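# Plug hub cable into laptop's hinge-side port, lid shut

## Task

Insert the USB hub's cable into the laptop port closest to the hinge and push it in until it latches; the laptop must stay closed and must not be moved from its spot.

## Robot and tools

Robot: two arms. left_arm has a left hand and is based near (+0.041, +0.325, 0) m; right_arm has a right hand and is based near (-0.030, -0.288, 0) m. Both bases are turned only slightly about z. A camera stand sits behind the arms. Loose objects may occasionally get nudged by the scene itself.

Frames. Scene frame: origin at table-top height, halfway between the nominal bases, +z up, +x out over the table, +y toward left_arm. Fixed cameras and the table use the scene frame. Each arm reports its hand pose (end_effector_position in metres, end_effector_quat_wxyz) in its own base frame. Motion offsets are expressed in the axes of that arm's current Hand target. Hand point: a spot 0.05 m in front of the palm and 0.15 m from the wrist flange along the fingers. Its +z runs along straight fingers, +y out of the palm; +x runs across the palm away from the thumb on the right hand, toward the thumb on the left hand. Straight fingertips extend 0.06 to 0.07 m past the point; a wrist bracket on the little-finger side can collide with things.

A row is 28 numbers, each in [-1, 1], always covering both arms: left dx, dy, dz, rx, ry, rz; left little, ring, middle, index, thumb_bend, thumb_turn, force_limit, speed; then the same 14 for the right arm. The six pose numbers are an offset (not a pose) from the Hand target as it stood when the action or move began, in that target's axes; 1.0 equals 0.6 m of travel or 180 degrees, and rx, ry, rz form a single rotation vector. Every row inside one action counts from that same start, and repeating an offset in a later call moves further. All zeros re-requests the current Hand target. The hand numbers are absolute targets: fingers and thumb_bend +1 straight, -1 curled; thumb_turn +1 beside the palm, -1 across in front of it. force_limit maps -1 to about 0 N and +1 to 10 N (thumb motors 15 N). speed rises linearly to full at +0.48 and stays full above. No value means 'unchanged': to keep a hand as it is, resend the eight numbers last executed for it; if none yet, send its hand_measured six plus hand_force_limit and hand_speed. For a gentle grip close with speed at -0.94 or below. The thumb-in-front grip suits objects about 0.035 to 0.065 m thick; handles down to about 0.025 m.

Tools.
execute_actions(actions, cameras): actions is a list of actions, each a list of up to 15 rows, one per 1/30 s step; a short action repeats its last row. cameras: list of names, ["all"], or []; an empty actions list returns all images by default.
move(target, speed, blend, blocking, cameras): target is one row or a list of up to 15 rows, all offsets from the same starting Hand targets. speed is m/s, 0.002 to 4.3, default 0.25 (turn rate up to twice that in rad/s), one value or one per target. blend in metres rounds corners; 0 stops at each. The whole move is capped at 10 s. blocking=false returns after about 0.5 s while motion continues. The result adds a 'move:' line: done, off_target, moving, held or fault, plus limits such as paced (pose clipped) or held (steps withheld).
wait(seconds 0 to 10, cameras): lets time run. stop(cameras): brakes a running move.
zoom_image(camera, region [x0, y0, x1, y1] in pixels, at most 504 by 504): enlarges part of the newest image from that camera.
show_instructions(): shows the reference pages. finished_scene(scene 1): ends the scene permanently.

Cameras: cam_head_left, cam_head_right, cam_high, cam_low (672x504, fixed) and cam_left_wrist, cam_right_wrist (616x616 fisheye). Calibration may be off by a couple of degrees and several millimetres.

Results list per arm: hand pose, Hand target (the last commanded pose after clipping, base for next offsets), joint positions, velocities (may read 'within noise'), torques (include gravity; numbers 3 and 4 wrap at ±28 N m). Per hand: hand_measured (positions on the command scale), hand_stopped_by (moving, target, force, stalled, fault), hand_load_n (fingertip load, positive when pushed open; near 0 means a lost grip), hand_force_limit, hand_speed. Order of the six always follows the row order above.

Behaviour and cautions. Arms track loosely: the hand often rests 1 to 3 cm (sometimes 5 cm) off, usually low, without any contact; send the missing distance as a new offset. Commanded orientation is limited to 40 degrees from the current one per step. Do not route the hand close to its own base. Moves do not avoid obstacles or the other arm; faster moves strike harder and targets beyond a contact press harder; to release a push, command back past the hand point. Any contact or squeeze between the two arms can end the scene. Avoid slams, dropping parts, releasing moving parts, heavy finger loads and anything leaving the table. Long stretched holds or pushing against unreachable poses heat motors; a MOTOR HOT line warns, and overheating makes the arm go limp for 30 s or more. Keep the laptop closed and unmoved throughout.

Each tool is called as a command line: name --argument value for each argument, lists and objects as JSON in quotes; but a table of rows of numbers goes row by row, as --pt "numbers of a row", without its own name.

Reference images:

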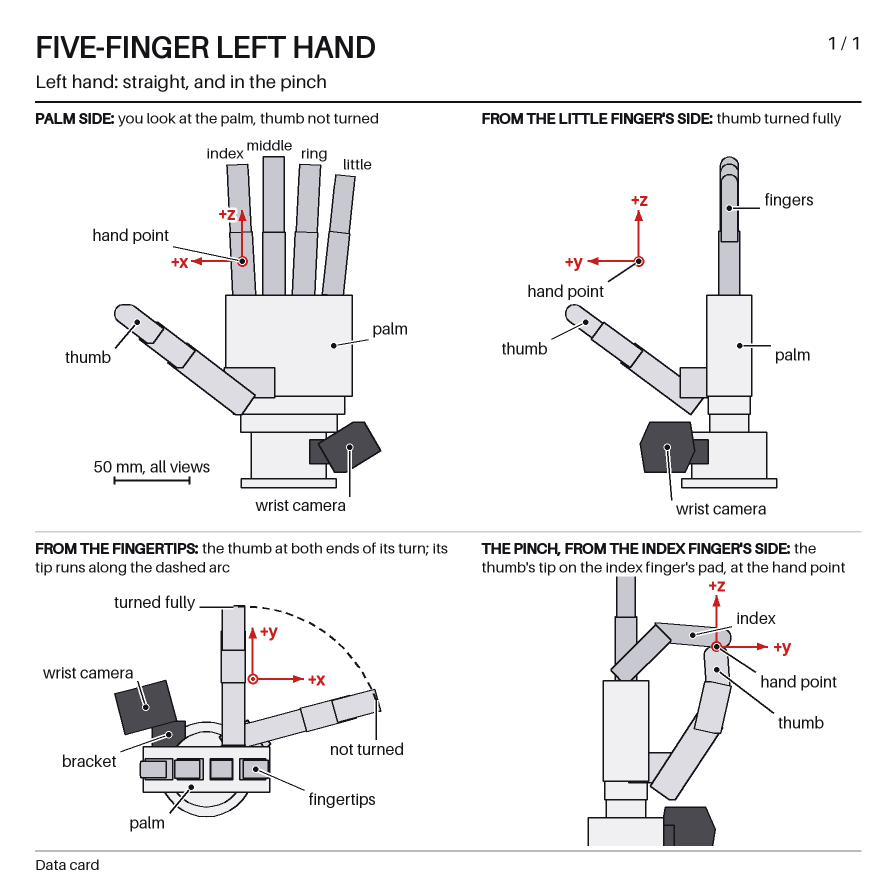

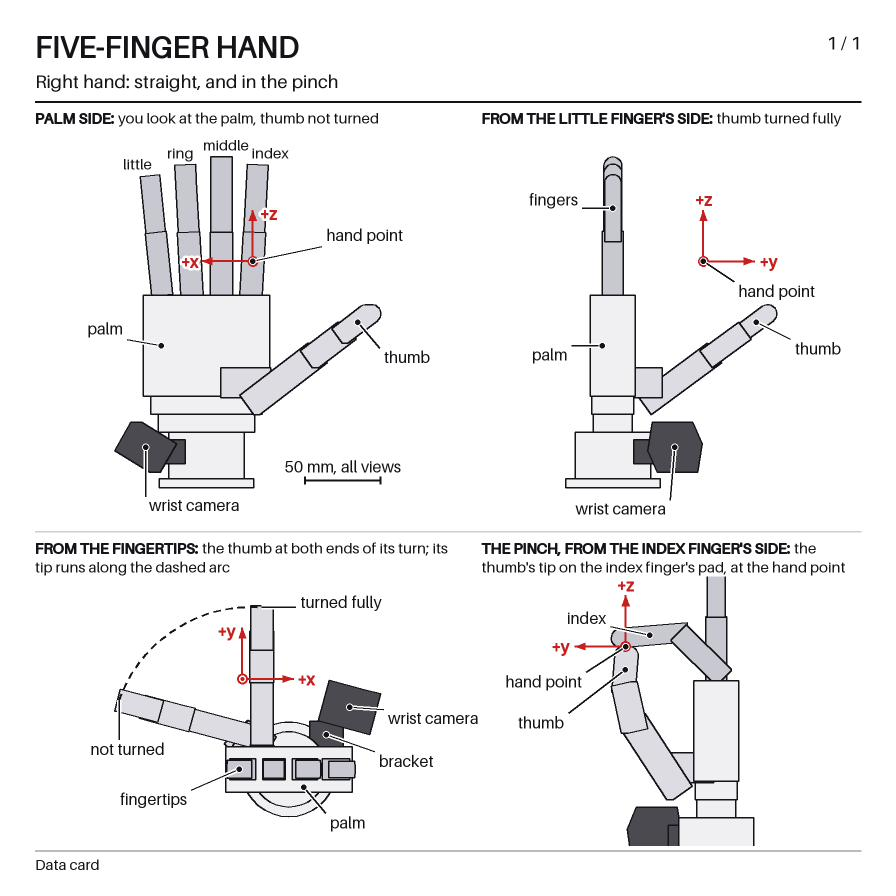

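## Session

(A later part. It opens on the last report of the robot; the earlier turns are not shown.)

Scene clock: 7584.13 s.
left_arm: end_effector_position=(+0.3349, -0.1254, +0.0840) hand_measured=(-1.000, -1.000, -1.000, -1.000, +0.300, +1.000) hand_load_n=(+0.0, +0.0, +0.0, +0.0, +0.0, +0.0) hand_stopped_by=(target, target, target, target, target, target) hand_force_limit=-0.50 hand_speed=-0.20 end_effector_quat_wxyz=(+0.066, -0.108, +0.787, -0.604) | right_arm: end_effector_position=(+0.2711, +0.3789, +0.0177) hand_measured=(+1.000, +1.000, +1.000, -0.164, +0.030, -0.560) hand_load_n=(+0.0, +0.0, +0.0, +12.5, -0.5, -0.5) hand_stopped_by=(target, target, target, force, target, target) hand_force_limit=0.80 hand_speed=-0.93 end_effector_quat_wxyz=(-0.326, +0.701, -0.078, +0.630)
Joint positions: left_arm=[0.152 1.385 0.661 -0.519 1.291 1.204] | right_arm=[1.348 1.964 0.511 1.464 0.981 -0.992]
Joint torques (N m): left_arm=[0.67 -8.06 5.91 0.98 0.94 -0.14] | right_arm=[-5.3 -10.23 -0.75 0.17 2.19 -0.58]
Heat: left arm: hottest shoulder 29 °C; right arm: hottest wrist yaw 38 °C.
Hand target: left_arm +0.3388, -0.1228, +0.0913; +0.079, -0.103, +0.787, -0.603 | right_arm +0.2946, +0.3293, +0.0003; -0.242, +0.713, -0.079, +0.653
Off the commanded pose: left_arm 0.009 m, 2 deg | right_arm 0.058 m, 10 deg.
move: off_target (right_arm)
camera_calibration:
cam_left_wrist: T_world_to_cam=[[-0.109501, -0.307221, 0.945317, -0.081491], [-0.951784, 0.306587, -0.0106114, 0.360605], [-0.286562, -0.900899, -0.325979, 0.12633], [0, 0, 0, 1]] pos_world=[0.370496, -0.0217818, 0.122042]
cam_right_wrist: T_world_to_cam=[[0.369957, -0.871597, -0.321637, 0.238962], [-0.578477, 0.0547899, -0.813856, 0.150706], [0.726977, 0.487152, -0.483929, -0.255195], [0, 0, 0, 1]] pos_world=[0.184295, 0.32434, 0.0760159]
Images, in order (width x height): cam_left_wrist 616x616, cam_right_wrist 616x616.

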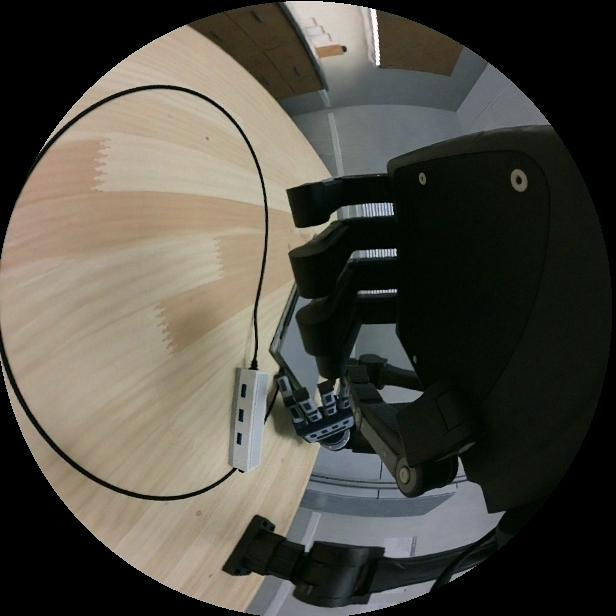

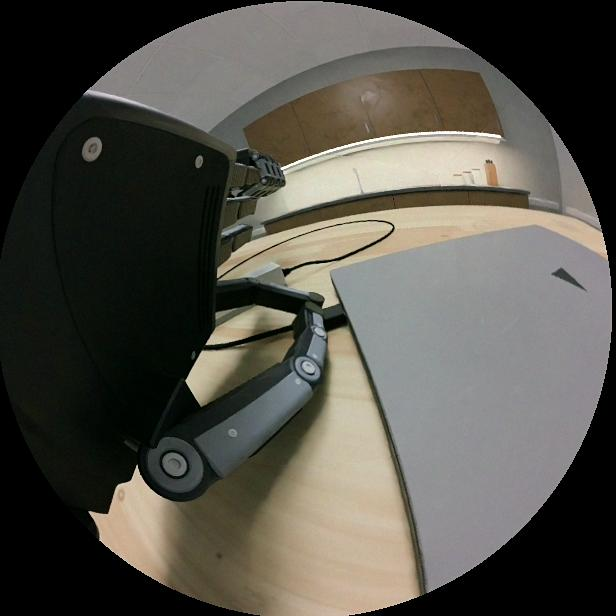

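move --target '[0,0,0,0,0,0,-1,-1,-1,-1,0.3,1,-0.5,-0.2,-0.01846,-0.03613,-0.00936,0.01364,-0.00685,-0.00045,1,1,1,-0.45,0.03,-0.56,0.8,-0.93]' --speed 0.03 --cameras '["cam_right_wrist"]'

zoom_image --camera "cam_right_wrist" --region '[310, 290, 360, 340]'

Scene clock: 7657.70 s.
left_arm: end_effector_position=(+0.3349, -0.1254, +0.0840) hand_measured=(-1.000, -1.000, -1.000, -1.000, +0.300, +1.000) hand_load_n=(+0.0, -0.5, +0.0, +0.0, +0.0, +0.0) hand_stopped_by=(target, target, target, target, target, target) hand_force_limit=-0.50 hand_speed=-0.20 end_effector_quat_wxyz=(+0.066, -0.108, +0.787, -0.604) | right_arm: end_effector_position=(+0.2709, +0.3806, +0.0179) hand_measured=(+1.000, +1.000, +1.000, -0.164, +0.030, -0.560) hand_load_n=(+0.0, +0.0, +0.0, +10.0, +0.0, -2.5) hand_stopped_by=(target, target, target, force, target, target) hand_force_limit=0.80 hand_speed=-0.93 end_effector_quat_wxyz=(-0.318, +0.702, -0.073, +0.633)
Joint positions: left_arm=[0.152 1.385 0.661 -0.519 1.291 1.204] | right_arm=[1.352 1.964 0.521 1.449 0.991 -1.007]
Joint torques (N m): left_arm=[0.79 -7.94 5.93 0.94 0.94 -0.15] | right_arm=[-3.14 -9.58 0.81 0.24 1.3 -0.51]
Heat: left arm: hottest shoulder 29 °C; right arm: hottest wrist yaw 40 °C.
Hand target: left_arm +0.3388, -0.1228, +0.0913; +0.079, -0.103, +0.787, -0.603 | right_arm +0.2833, +0.3516, +0.0002; -0.257, +0.715, -0.061, +0.647
Off the commanded pose: left_arm 0.009 m, 2 deg | right_arm 0.036 m, 7 deg.
move: off_target (right_arm)
camera_calibration:
cam_right_wrist: T_world_to_cam=[[0.366212, -0.879668, -0.303433, 0.244377], [-0.574753, 0.0426174, -0.817217, 0.154344], [0.731811, 0.473674, -0.489985, -0.251911], [0, 0, 0, 1]] pos_world=[0.183567, 0.327717, 0.076852]
Images, in order (width x height): cam_right_wrist 616x616.

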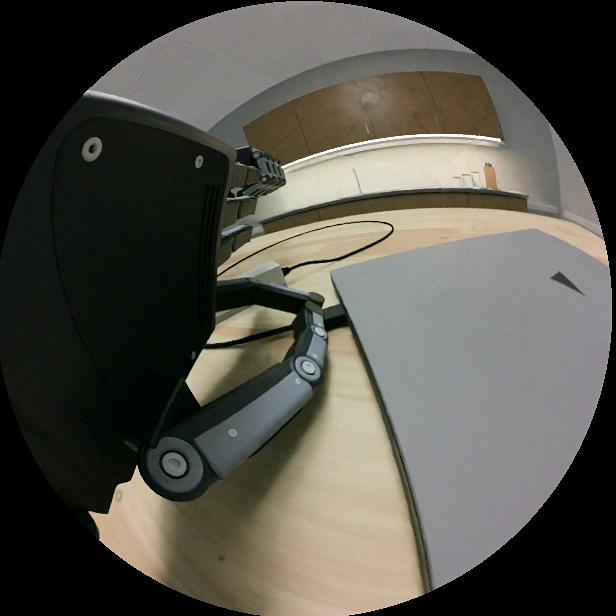

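Scaled by 10.080 from the camera's 616x616 image, which has a finer 880x880 frame.

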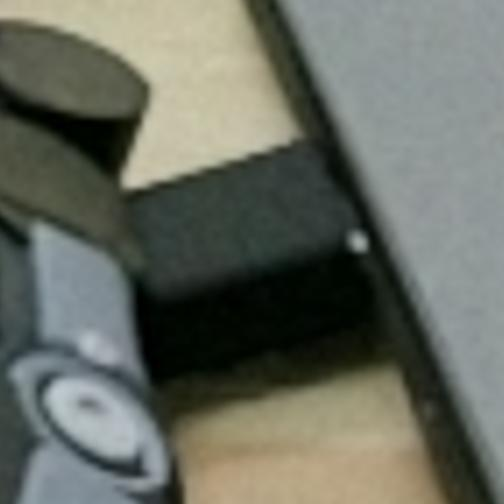

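move --target '[0,0,0,0,0,0,-1,-1,-1,-1,0.3,1,-0.5,-0.2,-0.01334,-0.02632,-0.00531,0.01242,-0.0062,-0.0004,1,1,1,-0.45,0.03,-0.56,0.8,-0.93]' --speed 0.03 --cameras '["cam_right_wrist"]'

zoom_image --camera "cam_right_wrist" --region '[310, 290, 360, 340]'

Scene clock: 7677.07 s.
left_arm: end_effector_position=(+0.3349, -0.1254, +0.0840) hand_measured=(-1.000, -1.000, -1.000, -1.000, +0.300, +1.000) hand_load_n=(+0.0, +0.5, +0.0, +0.0, +0.0, -0.5) hand_stopped_by=(target, target, target, target, target, target) hand_force_limit=-0.50 hand_speed=-0.20 end_effector_quat_wxyz=(+0.066, -0.108, +0.787, -0.604) | right_arm: end_effector_position=(+0.2706, +0.3826, +0.0183) hand_measured=(+1.000, +1.000, +1.000, -0.164, +0.030, -0.560) hand_load_n=(+0.0, +0.0, +0.0, +10.5, +0.5, -3.5) hand_stopped_by=(target, target, target, force, target, target) hand_force_limit=0.80 hand_speed=-0.93 end_effector_quat_wxyz=(-0.309, +0.704, -0.061, +0.637)
Joint positions: left_arm=[0.152 1.385 0.661 -0.519 1.291 1.204] | right_arm=[1.356 1.967 0.528 1.443 0.99 -1.035]
Joint torques (N m): left_arm=[0.91 -8.12 5.96 0.96 0.94 -0.14] | right_arm=[-1.49 -9.47 1.61 0.36 0.6 -0.25]
Heat: left arm: hottest shoulder 29 °C; right arm: hottest wrist yaw 37 °C.
Hand target: left_arm +0.3388, -0.1228, +0.0913; +0.079, -0.103, +0.787, -0.603 | right_arm +0.2752, +0.3676, +0.0003; -0.271, +0.716, -0.046, +0.642
Off the commanded pose: left_arm 0.009 m, 2 deg | right_arm 0.024 m, 5 deg.
move: off_target (right_arm)
camera_calibration:
cam_right_wrist: T_world_to_cam=[[0.372672, -0.886436, -0.274493, 0.246712], [-0.566861, 0.0167307, -0.823644, 0.162265], [0.7347, 0.462548, -0.496251, -0.248828], [0, 0, 0, 1]] pos_world=[0.182853, 0.331074, 0.0778886]
Images, in order (width x height): cam_right_wrist 616x616.

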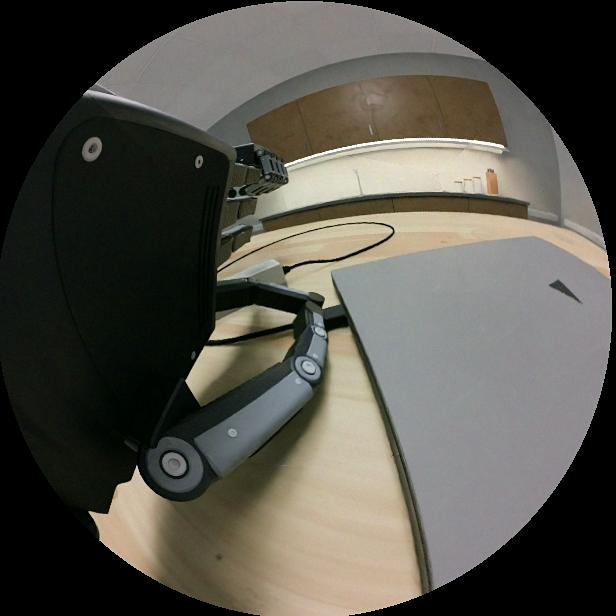

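Scaled by 10.080 from the camera's 616x616 image, which has a finer 880x880 frame.

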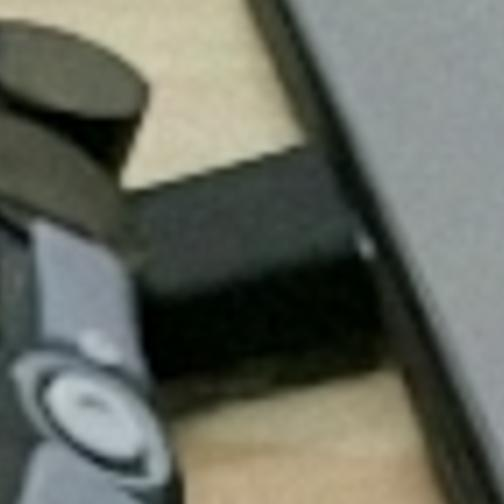

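execute_actions --actions '[[[0,0,0,0,0,0,-1,-1,-1,-1,0.3,1,-0.5,-0.2,0,0,0,0,0,0,1,1,1,-0.1,0.03,-0.56,0.8,-0.9]]]'

wait --seconds 1.0 --cameras '["cam_right_wrist","cam_left_wrist"]'

zoom_image --camera "cam_right_wrist" --region '[310, 290, 360, 340]'

Scene clock: 7682.33 s.
left_arm: end_effector_position=(+0.3349, -0.1254, +0.0840) hand_measured=(-1.000, -1.000, -1.000, -1.000, +0.300, +1.000) hand_load_n=(+0.0, +0.0, +0.0, +0.0, +0.0, -0.5) hand_stopped_by=(target, target, target, target, target, target) hand_force_limit=-0.50 hand_speed=-0.20 end_effector_quat_wxyz=(+0.066, -0.108, +0.787, -0.604) | right_arm: end_effector_position=(+0.2702, +0.3815, +0.0179) hand_measured=(+1.000, +1.000, +1.000, -0.100, +0.028, -0.560) hand_load_n=(+0.0, +0.0, +0.0, +0.0, -6.0, -1.0) hand_stopped_by=(target, target, target, target, target, target) hand_force_limit=0.80 hand_speed=-0.90 end_effector_quat_wxyz=(-0.305, +0.704, -0.058, +0.639)
Joint positions: left_arm=[0.152 1.385 0.661 -0.519 1.291 1.204] | right_arm=[1.357 1.969 0.528 1.443 0.995 -1.045]
Joint torques (N m): left_arm=[0.67 -8 5.93 0.95 0.95 -0.14] | right_arm=[-1.67 -9.35 1.61 0.39 0.46 -0.21]
Heat: left arm: hottest shoulder 29 °C; right arm: hottest wrist yaw 36 °C.
Hand target: left_arm +0.3388, -0.1228, +0.0913; +0.079, -0.103, +0.787, -0.603 | right_arm +0.2751, +0.3676, +0.0002; -0.271, +0.716, -0.046, +0.642
Off the commanded pose: left_arm 0.009 m, 2 deg | right_arm 0.023 m, 4 deg.

Scene clock: 7683.33 s.
left_arm: end_effector_position=(+0.3349, -0.1254, +0.0840) hand_measured=(-1.000, -1.000, -1.000, -1.000, +0.300, +1.000) hand_load_n=(+0.0, +0.0, +0.0, +0.0, +0.0, -0.5) hand_stopped_by=(target, target, target, target, target, target) hand_force_limit=-0.50 hand_speed=-0.20 end_effector_quat_wxyz=(+0.066, -0.108, +0.787, -0.604) | right_arm: end_effector_position=(+0.2702, +0.3815, +0.0179) hand_measured=(+1.000, +1.000, +1.000, -0.100, +0.028, -0.560) hand_load_n=(+0.0, +0.0, +0.0, +0.0, -6.0, -0.5) hand_stopped_by=(target, target, target, target, target, target) hand_force_limit=0.80 hand_speed=-0.90 end_effector_quat_wxyz=(-0.305, +0.704, -0.058, +0.639)
Joint positions: left_arm=[0.152 1.385 0.661 -0.519 1.291 1.204] | right_arm=[1.357 1.969 0.528 1.443 0.995 -1.045]
Joint torques (N m): left_arm=[0.79 -8 5.94 0.96 0.95 -0.15] | right_arm=[-1.73 -9.41 1.59 0.43 0.46 -0.21]
Heat: left arm: hottest shoulder 29 °C; right arm: hottest wrist yaw 36 °C.
Hand target: left_arm +0.3388, -0.1228, +0.0913; +0.079, -0.103, +0.787, -0.603 | right_arm +0.2751, +0.3676, +0.0002; -0.271, +0.716, -0.046, +0.642
Off the commanded pose: left_arm 0.009 m, 2 deg | right_arm 0.023 m, 4 deg.
wait: 1.00 s; at rest by 0.17 s
camera_calibration:
cam_left_wrist: T_world_to_cam=[[-0.109501, -0.307221, 0.945317, -0.081491], [-0.951784, 0.306587, -0.0106114, 0.360605], [-0.286562, -0.900899, -0.325979, 0.12633], [0, 0, 0, 1]] pos_world=[0.370496, -0.0217818, 0.122042]
cam_right_wrist: T_world_to_cam=[[0.371087, -0.890317, -0.263876, 0.247446], [-0.564391, 0.00941247, -0.825454, 0.163825], [0.737399, 0.455244, -0.498994, -0.246136], [0, 0, 0, 1]] pos_world=[0.182137, 0.330815, 0.0777049]
Images, in order (width x height): cam_left_wrist 616x616, cam_right_wrist 616x616.

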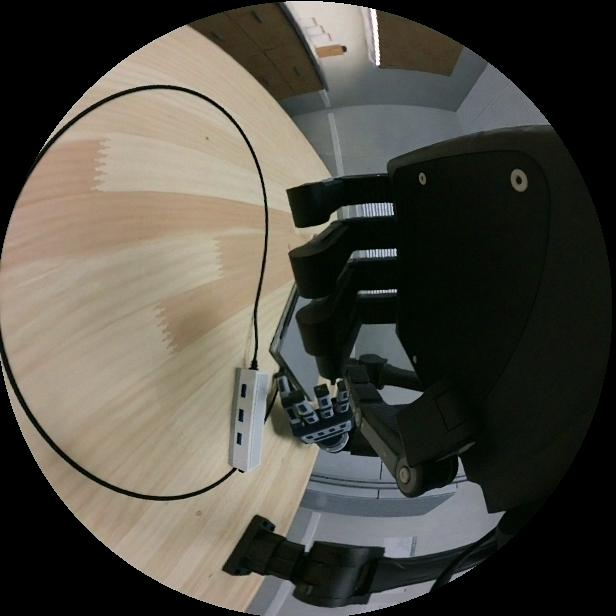

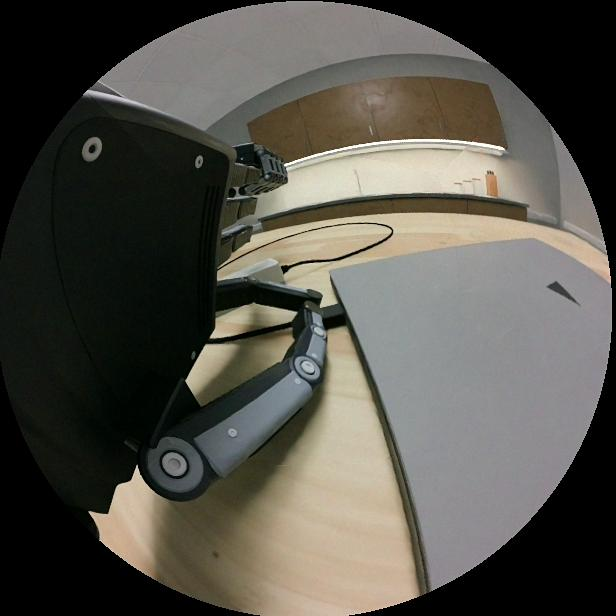

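Scaled by 10.080 from the camera's 616x616 image, which has a finer 880x880 frame.

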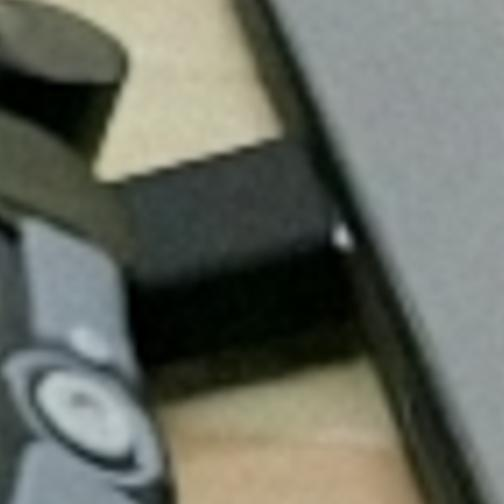

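move --target '[0,0,0,0,0,0,-1,-1,-1,-1,0.3,1,-0.5,-0.2,-0.01482,-0.02924,-0.0059,0,0,0,1,1,1,0.15,0.03,-0.56,0.8,-0.9]' --speed 0.03 --cameras '["cam_right_wrist"]'

zoom_image --camera "cam_right_wrist" --region '[310, 290, 360, 340]'

Scene clock: 7689.23 s.
left_arm: end_effector_position=(+0.3349, -0.1254, +0.0840) hand_measured=(-1.000, -1.000, -1.000, -1.000, +0.300, +1.000) hand_load_n=(+0.0, +0.0, +0.0, +0.0, +0.0, -0.5) hand_stopped_by=(target, target, target, target, target, target) hand_force_limit=-0.50 hand_speed=-0.20 end_effector_quat_wxyz=(+0.066, -0.108, +0.787, -0.604) | right_arm: end_effector_position=(+0.2679, +0.3829, +0.0165) hand_measured=(+1.000, +1.000, +1.000, +0.150, +0.028, -0.560) hand_load_n=(-0.5, +0.0, +0.0, +0.0, -3.0, -4.5) hand_stopped_by=(target, target, target, target, target, target) hand_force_limit=0.80 hand_speed=-0.90 end_effector_quat_wxyz=(-0.283, +0.707, -0.059, +0.646)
Joint positions: left_arm=[0.152 1.385 0.661 -0.519 1.291 1.204] | right_arm=[1.373 1.974 0.552 1.411 1.044 -1.065]
Joint torques (N m): left_arm=[0.79 -7.94 5.93 0.94 0.94 -0.14] | right_arm=[0.03 -9.47 3.08 0.16 0.02 -0.02]
Heat: left arm: hottest shoulder 29 °C; right arm: hottest wrist yaw 36 °C.
Hand target: left_arm +0.3388, -0.1228, +0.0913; +0.079, -0.103, +0.787, -0.603 | right_arm +0.2653, +0.3851, +0.0003; -0.271, +0.716, -0.046, +0.642
Off the commanded pose: left_arm 0.009 m, 2 deg | right_arm 0.017 m, 2 deg.
move: off_target (right_arm)
camera_calibration:
cam_right_wrist: T_world_to_cam=[[0.341997, -0.910269, -0.233341, 0.264063], [-0.560617, 0.00164134, -0.828073, 0.163435], [0.754153, 0.414013, -0.509751, -0.234198], [0, 0, 0, 1]] pos_world=[0.177936, 0.337062, 0.0775701]
Images, in order (width x height): cam_right_wrist 616x616.

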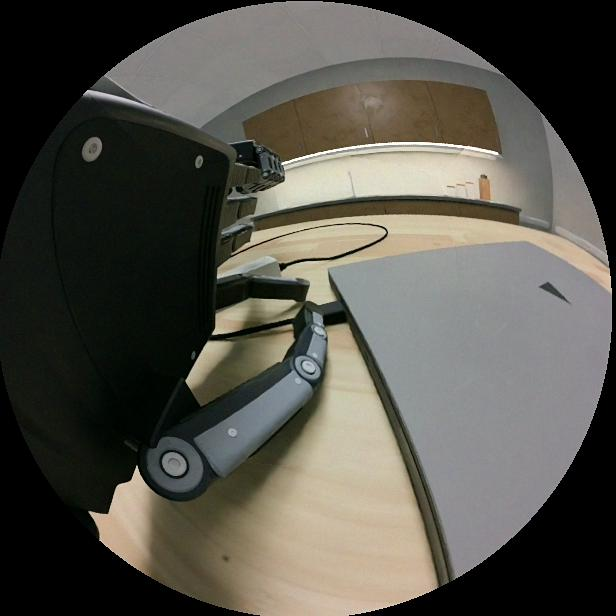

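Scaled by 10.080 from the camera's 616x616 image, which has a finer 880x880 frame.

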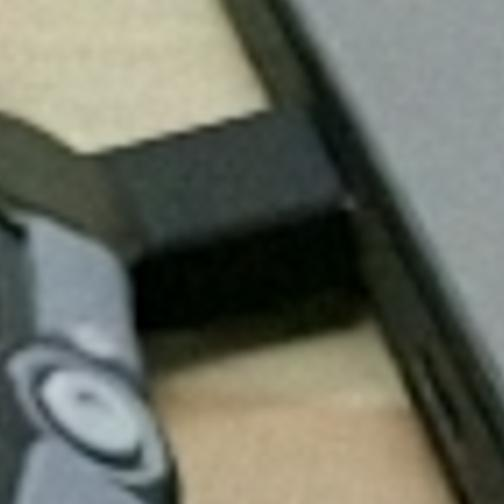

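zoom_image --camera "cam_right_wrist" --region '[326, 290, 356, 320]'

zoom_image --camera "cam_right_wrist" --region '[300, 260, 420, 380]'

Scaled by 16.800 from the camera's 616x616 image, which has a finer 880x880 frame.

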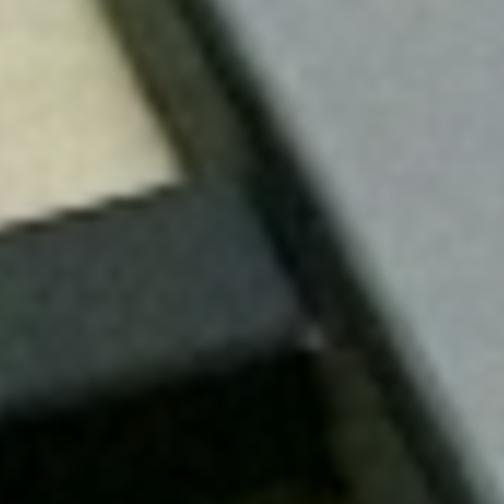

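Scaled by 4.200 from the camera's 616x616 image, which has a finer 880x880 frame.

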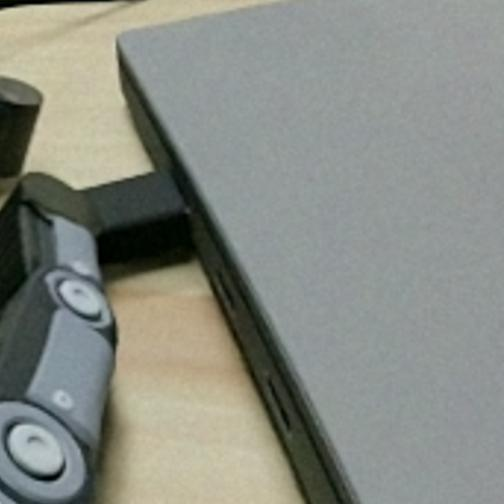

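move --target '[0,0,0,0,0,0,-1,-1,-1,-1,0.3,1,-0.5,-0.2,-0.00727,-0.01408,-0.00721,0,0,0,1,1,1,0.15,0.03,-0.56,0.8,-0.9]' --speed 0.03 --cameras '["cam_right_wrist"]'

zoom_image --camera "cam_right_wrist" --region '[310, 290, 360, 340]'

Scene clock: 7710.37 s.
left_arm: end_effector_position=(+0.3349, -0.1254, +0.0840) hand_measured=(-1.000, -1.000, -1.000, -1.000, +0.300, +1.000) hand_load_n=(+0.0, +0.5, +0.0, +0.0, +0.0, +0.0) hand_stopped_by=(target, target, target, target, target, target) hand_force_limit=-0.50 hand_speed=-0.20 end_effector_quat_wxyz=(+0.066, -0.108, +0.787, -0.604) | right_arm: end_effector_position=(+0.2627, +0.3903, +0.0166) hand_measured=(+1.000, +1.000, +1.000, +0.150, +0.030, -0.560) hand_load_n=(+0.0, +0.0, +0.0, +0.0, -2.5, -4.0) hand_stopped_by=(target, target, target, target, target, target) hand_force_limit=0.80 hand_speed=-0.90 end_effector_quat_wxyz=(-0.281, +0.707, -0.059, +0.647)
Joint positions: left_arm=[0.152 1.385 0.661 -0.519 1.291 1.204] | right_arm=[1.391 1.978 0.571 1.394 1.065 -1.066]
Joint torques (N m): left_arm=[0.62 -8 5.91 0.99 0.93 -0.15] | right_arm=[0.38 -9.76 3.11 0.29 0.07 0.01]
Heat: left arm: hottest shoulder 29 °C; right arm: hottest wrist yaw 34 °C.
Hand target: left_arm +0.3388, -0.1228, +0.0913; +0.079, -0.103, +0.787, -0.603 | right_arm +0.2581, +0.3926, +0.0004; -0.271, +0.716, -0.046, +0.642
Off the commanded pose: left_arm 0.009 m, 2 deg | right_arm 0.017 m, 2 deg.
move: off_target (right_arm)
camera_calibration:
cam_right_wrist: T_world_to_cam=[[0.339238, -0.911849, -0.231191, 0.273968], [-0.560379, 0.00151178, -0.828235, 0.160548], [0.755575, 0.410523, -0.510468, -0.232406], [0, 0, 0, 1]] pos_world=[0.172628, 0.344983, 0.0776745]
Images, in order (width x height): cam_right_wrist 616x616.

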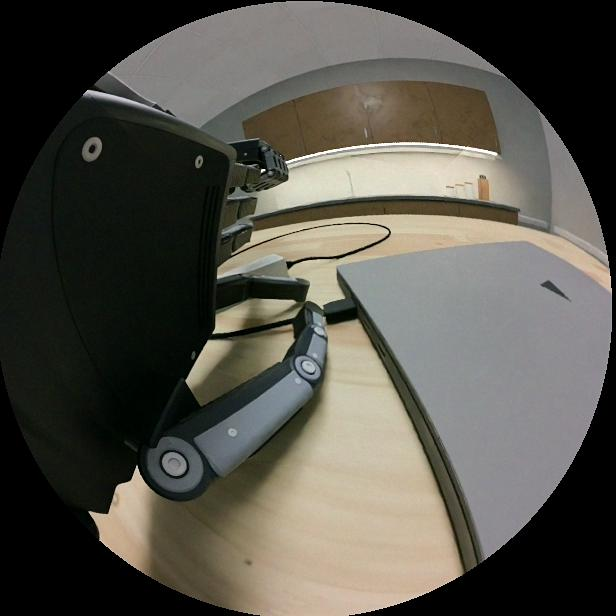

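Scaled by 10.080 from the camera's 616x616 image, which has a finer 880x880 frame.

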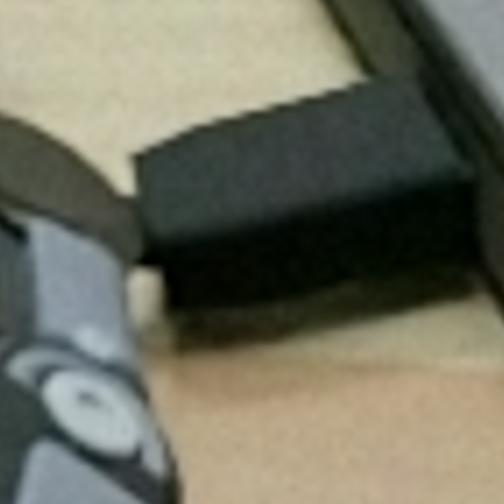

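move --target '[0,0,0,0,0,0,-1,-1,-1,-1,0.3,1,-0.5,-0.2,-0.00577,-0.0114,-0.00645,0,0,0,1,1,1,0.3,0.03,-0.56,0.8,-0.9]' --speed 0.03 --cameras '["cam_right_wrist"]'

zoom_image --camera "cam_right_wrist" --region '[290, 280, 370, 360]'

Scene clock: 7721.80 s.
left_arm: end_effector_position=(+0.3349, -0.1254, +0.0840) hand_measured=(-1.000, -1.000, -1.000, -1.000, +0.300, +1.000) hand_load_n=(+0.0, +0.0, +0.0, +0.0, +0.0, -0.5) hand_stopped_by=(target, target, target, target, target, target) hand_force_limit=-0.50 hand_speed=-0.20 end_effector_quat_wxyz=(+0.066, -0.108, +0.787, -0.604) | right_arm: end_effector_position=(+0.2566, +0.3960, +0.0166) hand_measured=(+1.000, +1.000, +1.000, +0.300, +0.030, -0.560) hand_load_n=(+0.5, +0.0, +0.0, +0.0, -2.5, -4.0) hand_stopped_by=(target, target, target, target, target, target) hand_force_limit=0.80 hand_speed=-0.90 end_effector_quat_wxyz=(-0.280, +0.707, -0.059, +0.647)
Joint positions: left_arm=[0.152 1.385 0.661 -0.519 1.291 1.204] | right_arm=[1.41 1.98 0.584 1.38 1.084 -1.066]
Joint torques (N m): left_arm=[0.56 -8 5.91 0.95 0.94 -0.14] | right_arm=[0.44 -9.88 3.1 0.39 0.11 0.03]
Heat: left arm: hottest shoulder 29 °C; right arm: hottest wrist yaw 34 °C.
Hand target: left_arm +0.3388, -0.1228, +0.0913; +0.079, -0.103, +0.787, -0.603 | right_arm +0.2518, +0.3985, +0.0004; -0.271, +0.716, -0.046, +0.642
Off the commanded pose: left_arm 0.009 m, 2 deg | right_arm 0.017 m, 2 deg.
move: off_target (right_arm)
camera_calibration:
cam_right_wrist: T_world_to_cam=[[0.339193, -0.912452, -0.228865, 0.281509], [-0.560601, -0.000692763, -0.828085, 0.158093], [0.75543, 0.409183, -0.511757, -0.229522], [0, 0, 0, 1]] pos_world=[0.166529, 0.35089, 0.0778824]
Images, in order (width x height): cam_right_wrist 616x616.

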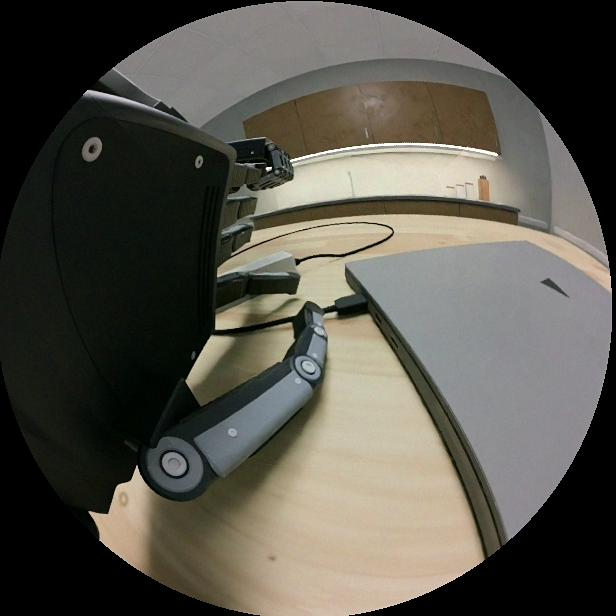

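Scaled by 6.300 from the camera's 616x616 image, which has a finer 880x880 frame.

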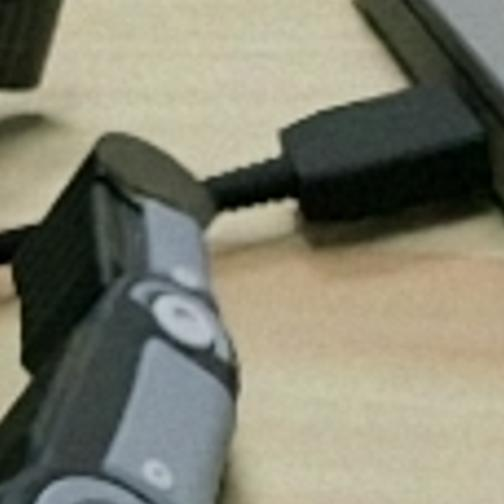

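move --target '[0,0,0,0,0,0,-1,-1,-1,-1,0.3,1,-0.5,-0.2,0.0298,-0.0149,-0.001,0,0,0,1,1,1,0.5,0.03,-0.56,0.8,-0.9]' --speed 0.05 --cameras '["cam_right_wrist"]'

zoom_image --camera "cam_right_wrist" --region '[290, 280, 410, 400]'

Scene clock: 7726.63 s.
left_arm: end_effector_position=(+0.3349, -0.1254, +0.0840) hand_measured=(-1.000, -1.000, -1.000, -1.000, +0.300, +1.000) hand_load_n=(+0.0, +0.0, +0.0, +0.0, +0.0, -0.5) hand_stopped_by=(target, target, target, target, target, target) hand_force_limit=-0.50 hand_speed=-0.20 end_effector_quat_wxyz=(+0.066, -0.108, +0.787, -0.604) | right_arm: end_effector_position=(+0.2556, +0.3952, +0.0166) hand_measured=(+1.000, +1.000, +1.000, +0.500, +0.030, -0.560) hand_load_n=(+0.0, +0.0, +0.0, +0.0, -1.5, -1.5) hand_stopped_by=(target, target, target, target, target, target) hand_force_limit=0.80 hand_speed=-0.90 end_effector_quat_wxyz=(-0.263, +0.716, -0.043, +0.645)
Joint positions: left_arm=[0.152 1.385 0.661 -0.519 1.291 1.204] | right_arm=[1.412 1.959 0.586 1.312 1.084 -1.069]
Joint torques (N m): left_arm=[0.73 -7.94 5.9 0.96 0.94 -0.15] | right_arm=[0.32 -14.15 2.41 0.55 0.1 0.06]
Heat: left arm: hottest shoulder 29 °C; right arm: hottest wrist yaw 34 °C.
Hand target: left_arm +0.3388, -0.1228, +0.0913; +0.079, -0.103, +0.787, -0.603 | right_arm +0.2519, +0.3985, +0.0203; -0.271, +0.716, -0.046, +0.642
Off the commanded pose: left_arm 0.009 m, 2 deg | right_arm 0.006 m, 1 deg.
move: done
camera_calibration:
cam_right_wrist: T_world_to_cam=[[0.339649, -0.921855, -0.186606, 0.283968], [-0.565976, -0.0418608, -0.823358, 0.175062], [0.751205, 0.385268, -0.535966, -0.217545], [0, 0, 0, 1]] pos_world=[0.166052, 0.352919, 0.0805323]
Images, in order (width x height): cam_right_wrist 616x616.

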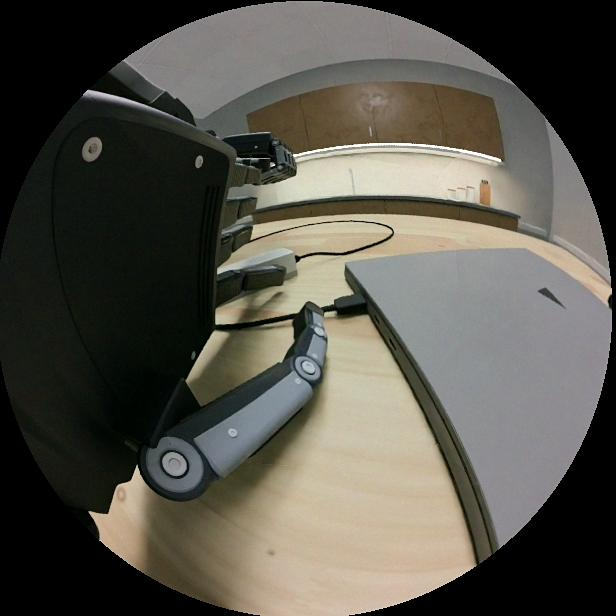

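Scaled by 4.200 from the camera's 616x616 image, which has a finer 880x880 frame.

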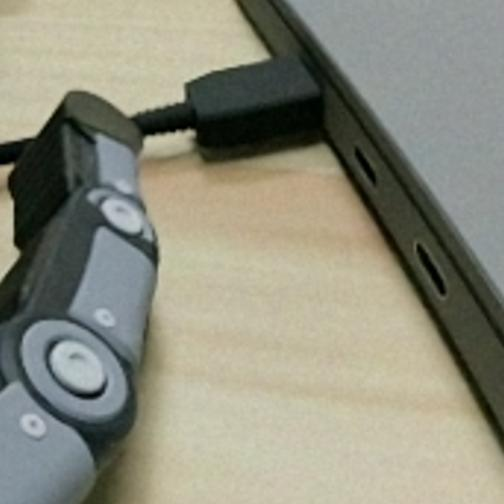

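move --target '[0,0,0,0,0,0,-1,-1,-1,-1,0.3,1,-0.5,-0.2,0.0596,-0.0298,-0.002,0,0,0,1,1,1,0.5,0.03,-0.56,0.8,-0.9]' --speed 0.06 --cameras '["cam_right_wrist","cam_left_wrist"]'

zoom_image --camera "cam_left_wrist" --region '[240, 320, 340, 420]'

Scene clock: 7730.83 s.
left_arm: end_effector_position=(+0.3349, -0.1254, +0.0840) hand_measured=(-1.000, -1.000, -1.000, -1.000, +0.300, +1.000) hand_load_n=(+0.0, +0.0, +0.0, +0.0, +0.0, +0.0) hand_stopped_by=(target, target, target, target, target, target) hand_force_limit=-0.50 hand_speed=-0.20 end_effector_quat_wxyz=(+0.066, -0.108, +0.787, -0.604) | right_arm: end_effector_position=(+0.2554, +0.3946, +0.0522) hand_measured=(+1.000, +1.000, +1.000, +0.500, +0.030, -0.560) hand_load_n=(+0.0, +0.0, +0.0, +0.0, +0.5, +0.0) hand_stopped_by=(target, target, target, target, target, target) hand_force_limit=0.80 hand_speed=-0.90 end_effector_quat_wxyz=(-0.259, +0.719, -0.040, +0.644)
Joint positions: left_arm=[0.152 1.385 0.661 -0.519 1.291 1.204] | right_arm=[1.412 1.822 0.574 1.171 1.084 -1.066]
Joint torques (N m): left_arm=[0.73 -8.06 5.94 0.94 0.94 -0.15] | right_arm=[0.26 -14.21 3.48 0.73 0.11 0.02]
Heat: left arm: hottest shoulder 29 °C; right arm: hottest wrist yaw 33 °C.
Hand target: left_arm +0.3388, -0.1228, +0.0913; +0.079, -0.103, +0.787, -0.603 | right_arm +0.2519, +0.3986, +0.0604; -0.271, +0.716, -0.046, +0.642
Off the commanded pose: left_arm 0.009 m, 2 deg | right_arm 0.010 m, 2 deg.
move: done
camera_calibration:
cam_left_wrist: T_world_to_cam=[[-0.109501, -0.307221, 0.945317, -0.081491], [-0.951784, 0.306587, -0.0106114, 0.360605], [-0.286562, -0.900899, -0.325979, 0.12633], [0, 0, 0, 1]] pos_world=[0.370496, -0.0217818, 0.122042]
cam_right_wrist: T_world_to_cam=[[0.338938, -0.924115, -0.176444, 0.290602], [-0.568531, -0.0517579, -0.821032, 0.208643], [0.749596, 0.378593, -0.542931, -0.194687], [0, 0, 0, 1]] pos_world=[0.166061, 0.353056, 0.116876]
Images, in order (width x height): cam_left_wrist 616x616, cam_right_wrist 616x616.

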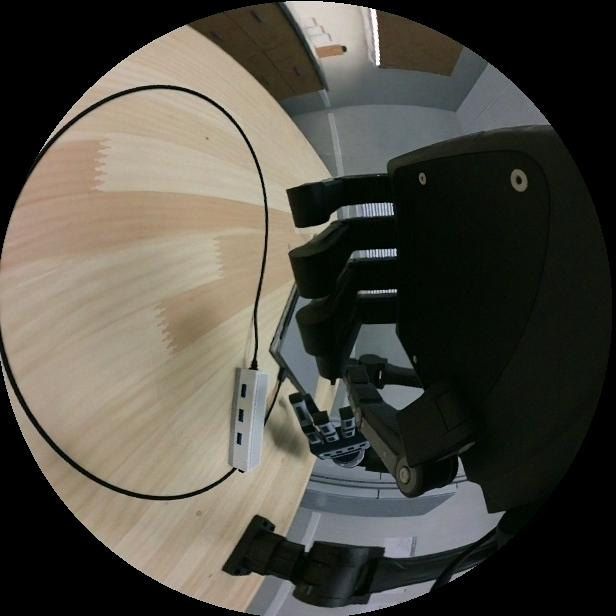

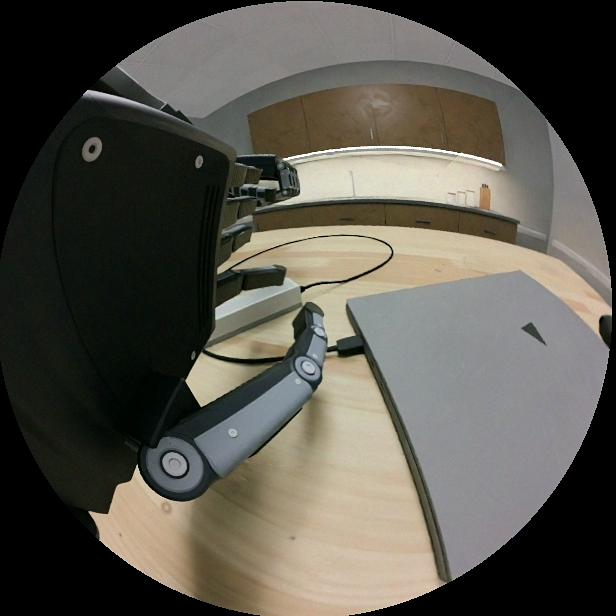

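Scaled by 5.040 from the camera's 616x616 image, which has a finer 880x880 frame.

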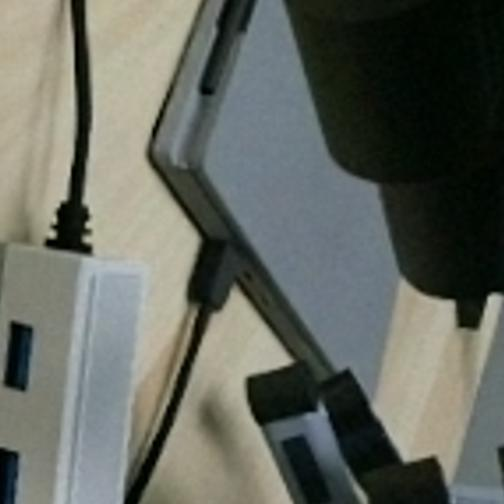

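zoom_image --camera "cam_right_wrist" --region '[330, 326, 378, 374]'

zoom_image --camera "cam_left_wrist" --region '[264, 354, 300, 390]'

Scaled by 10.500 from the camera's 616x616 image, which has a finer 880x880 frame.

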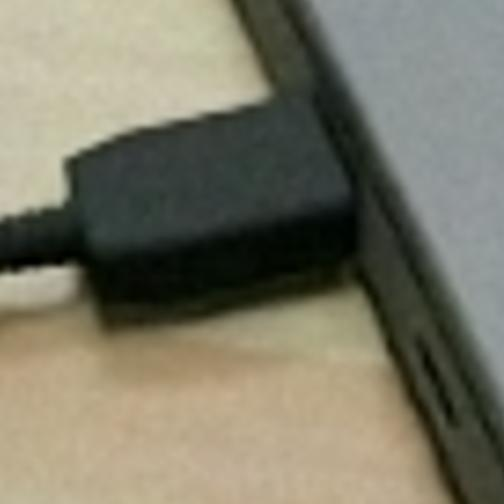

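Scaled by 14.000 from the camera's 616x616 image, which has a finer 880x880 frame.

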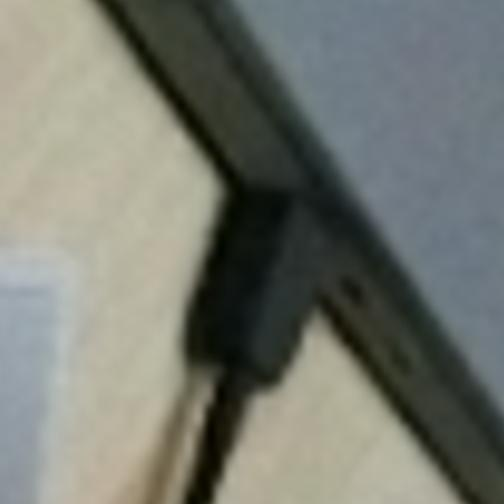

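zoom_image --camera "cam_left_wrist" --region '[258, 340, 308, 390]'

zoom_image --camera "cam_left_wrist" --region '[258, 290, 308, 340]'

zoom_image --camera "cam_left_wrist" --region '[290, 360, 350, 420]'

Scaled by 10.080 from the camera's 616x616 image, which has a finer 880x880 frame.

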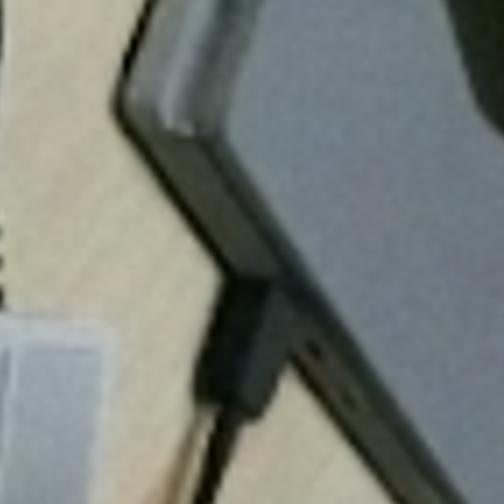

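Scaled by 10.080 from the camera's 616x616 image, which has a finer 880x880 frame.

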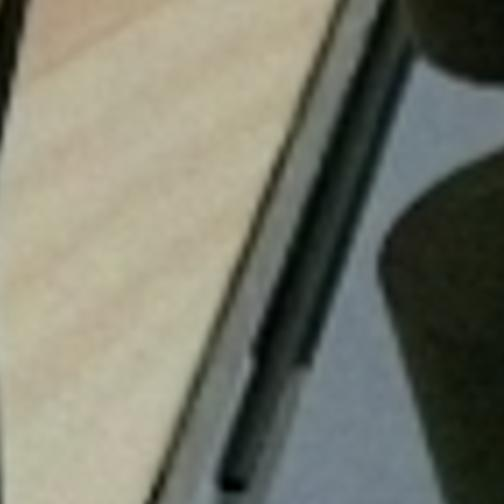

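Scaled by 8.400 from the camera's 616x616 image, which has a finer 880x880 frame.

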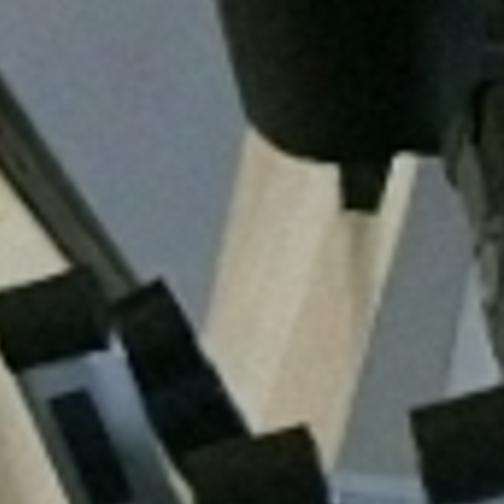

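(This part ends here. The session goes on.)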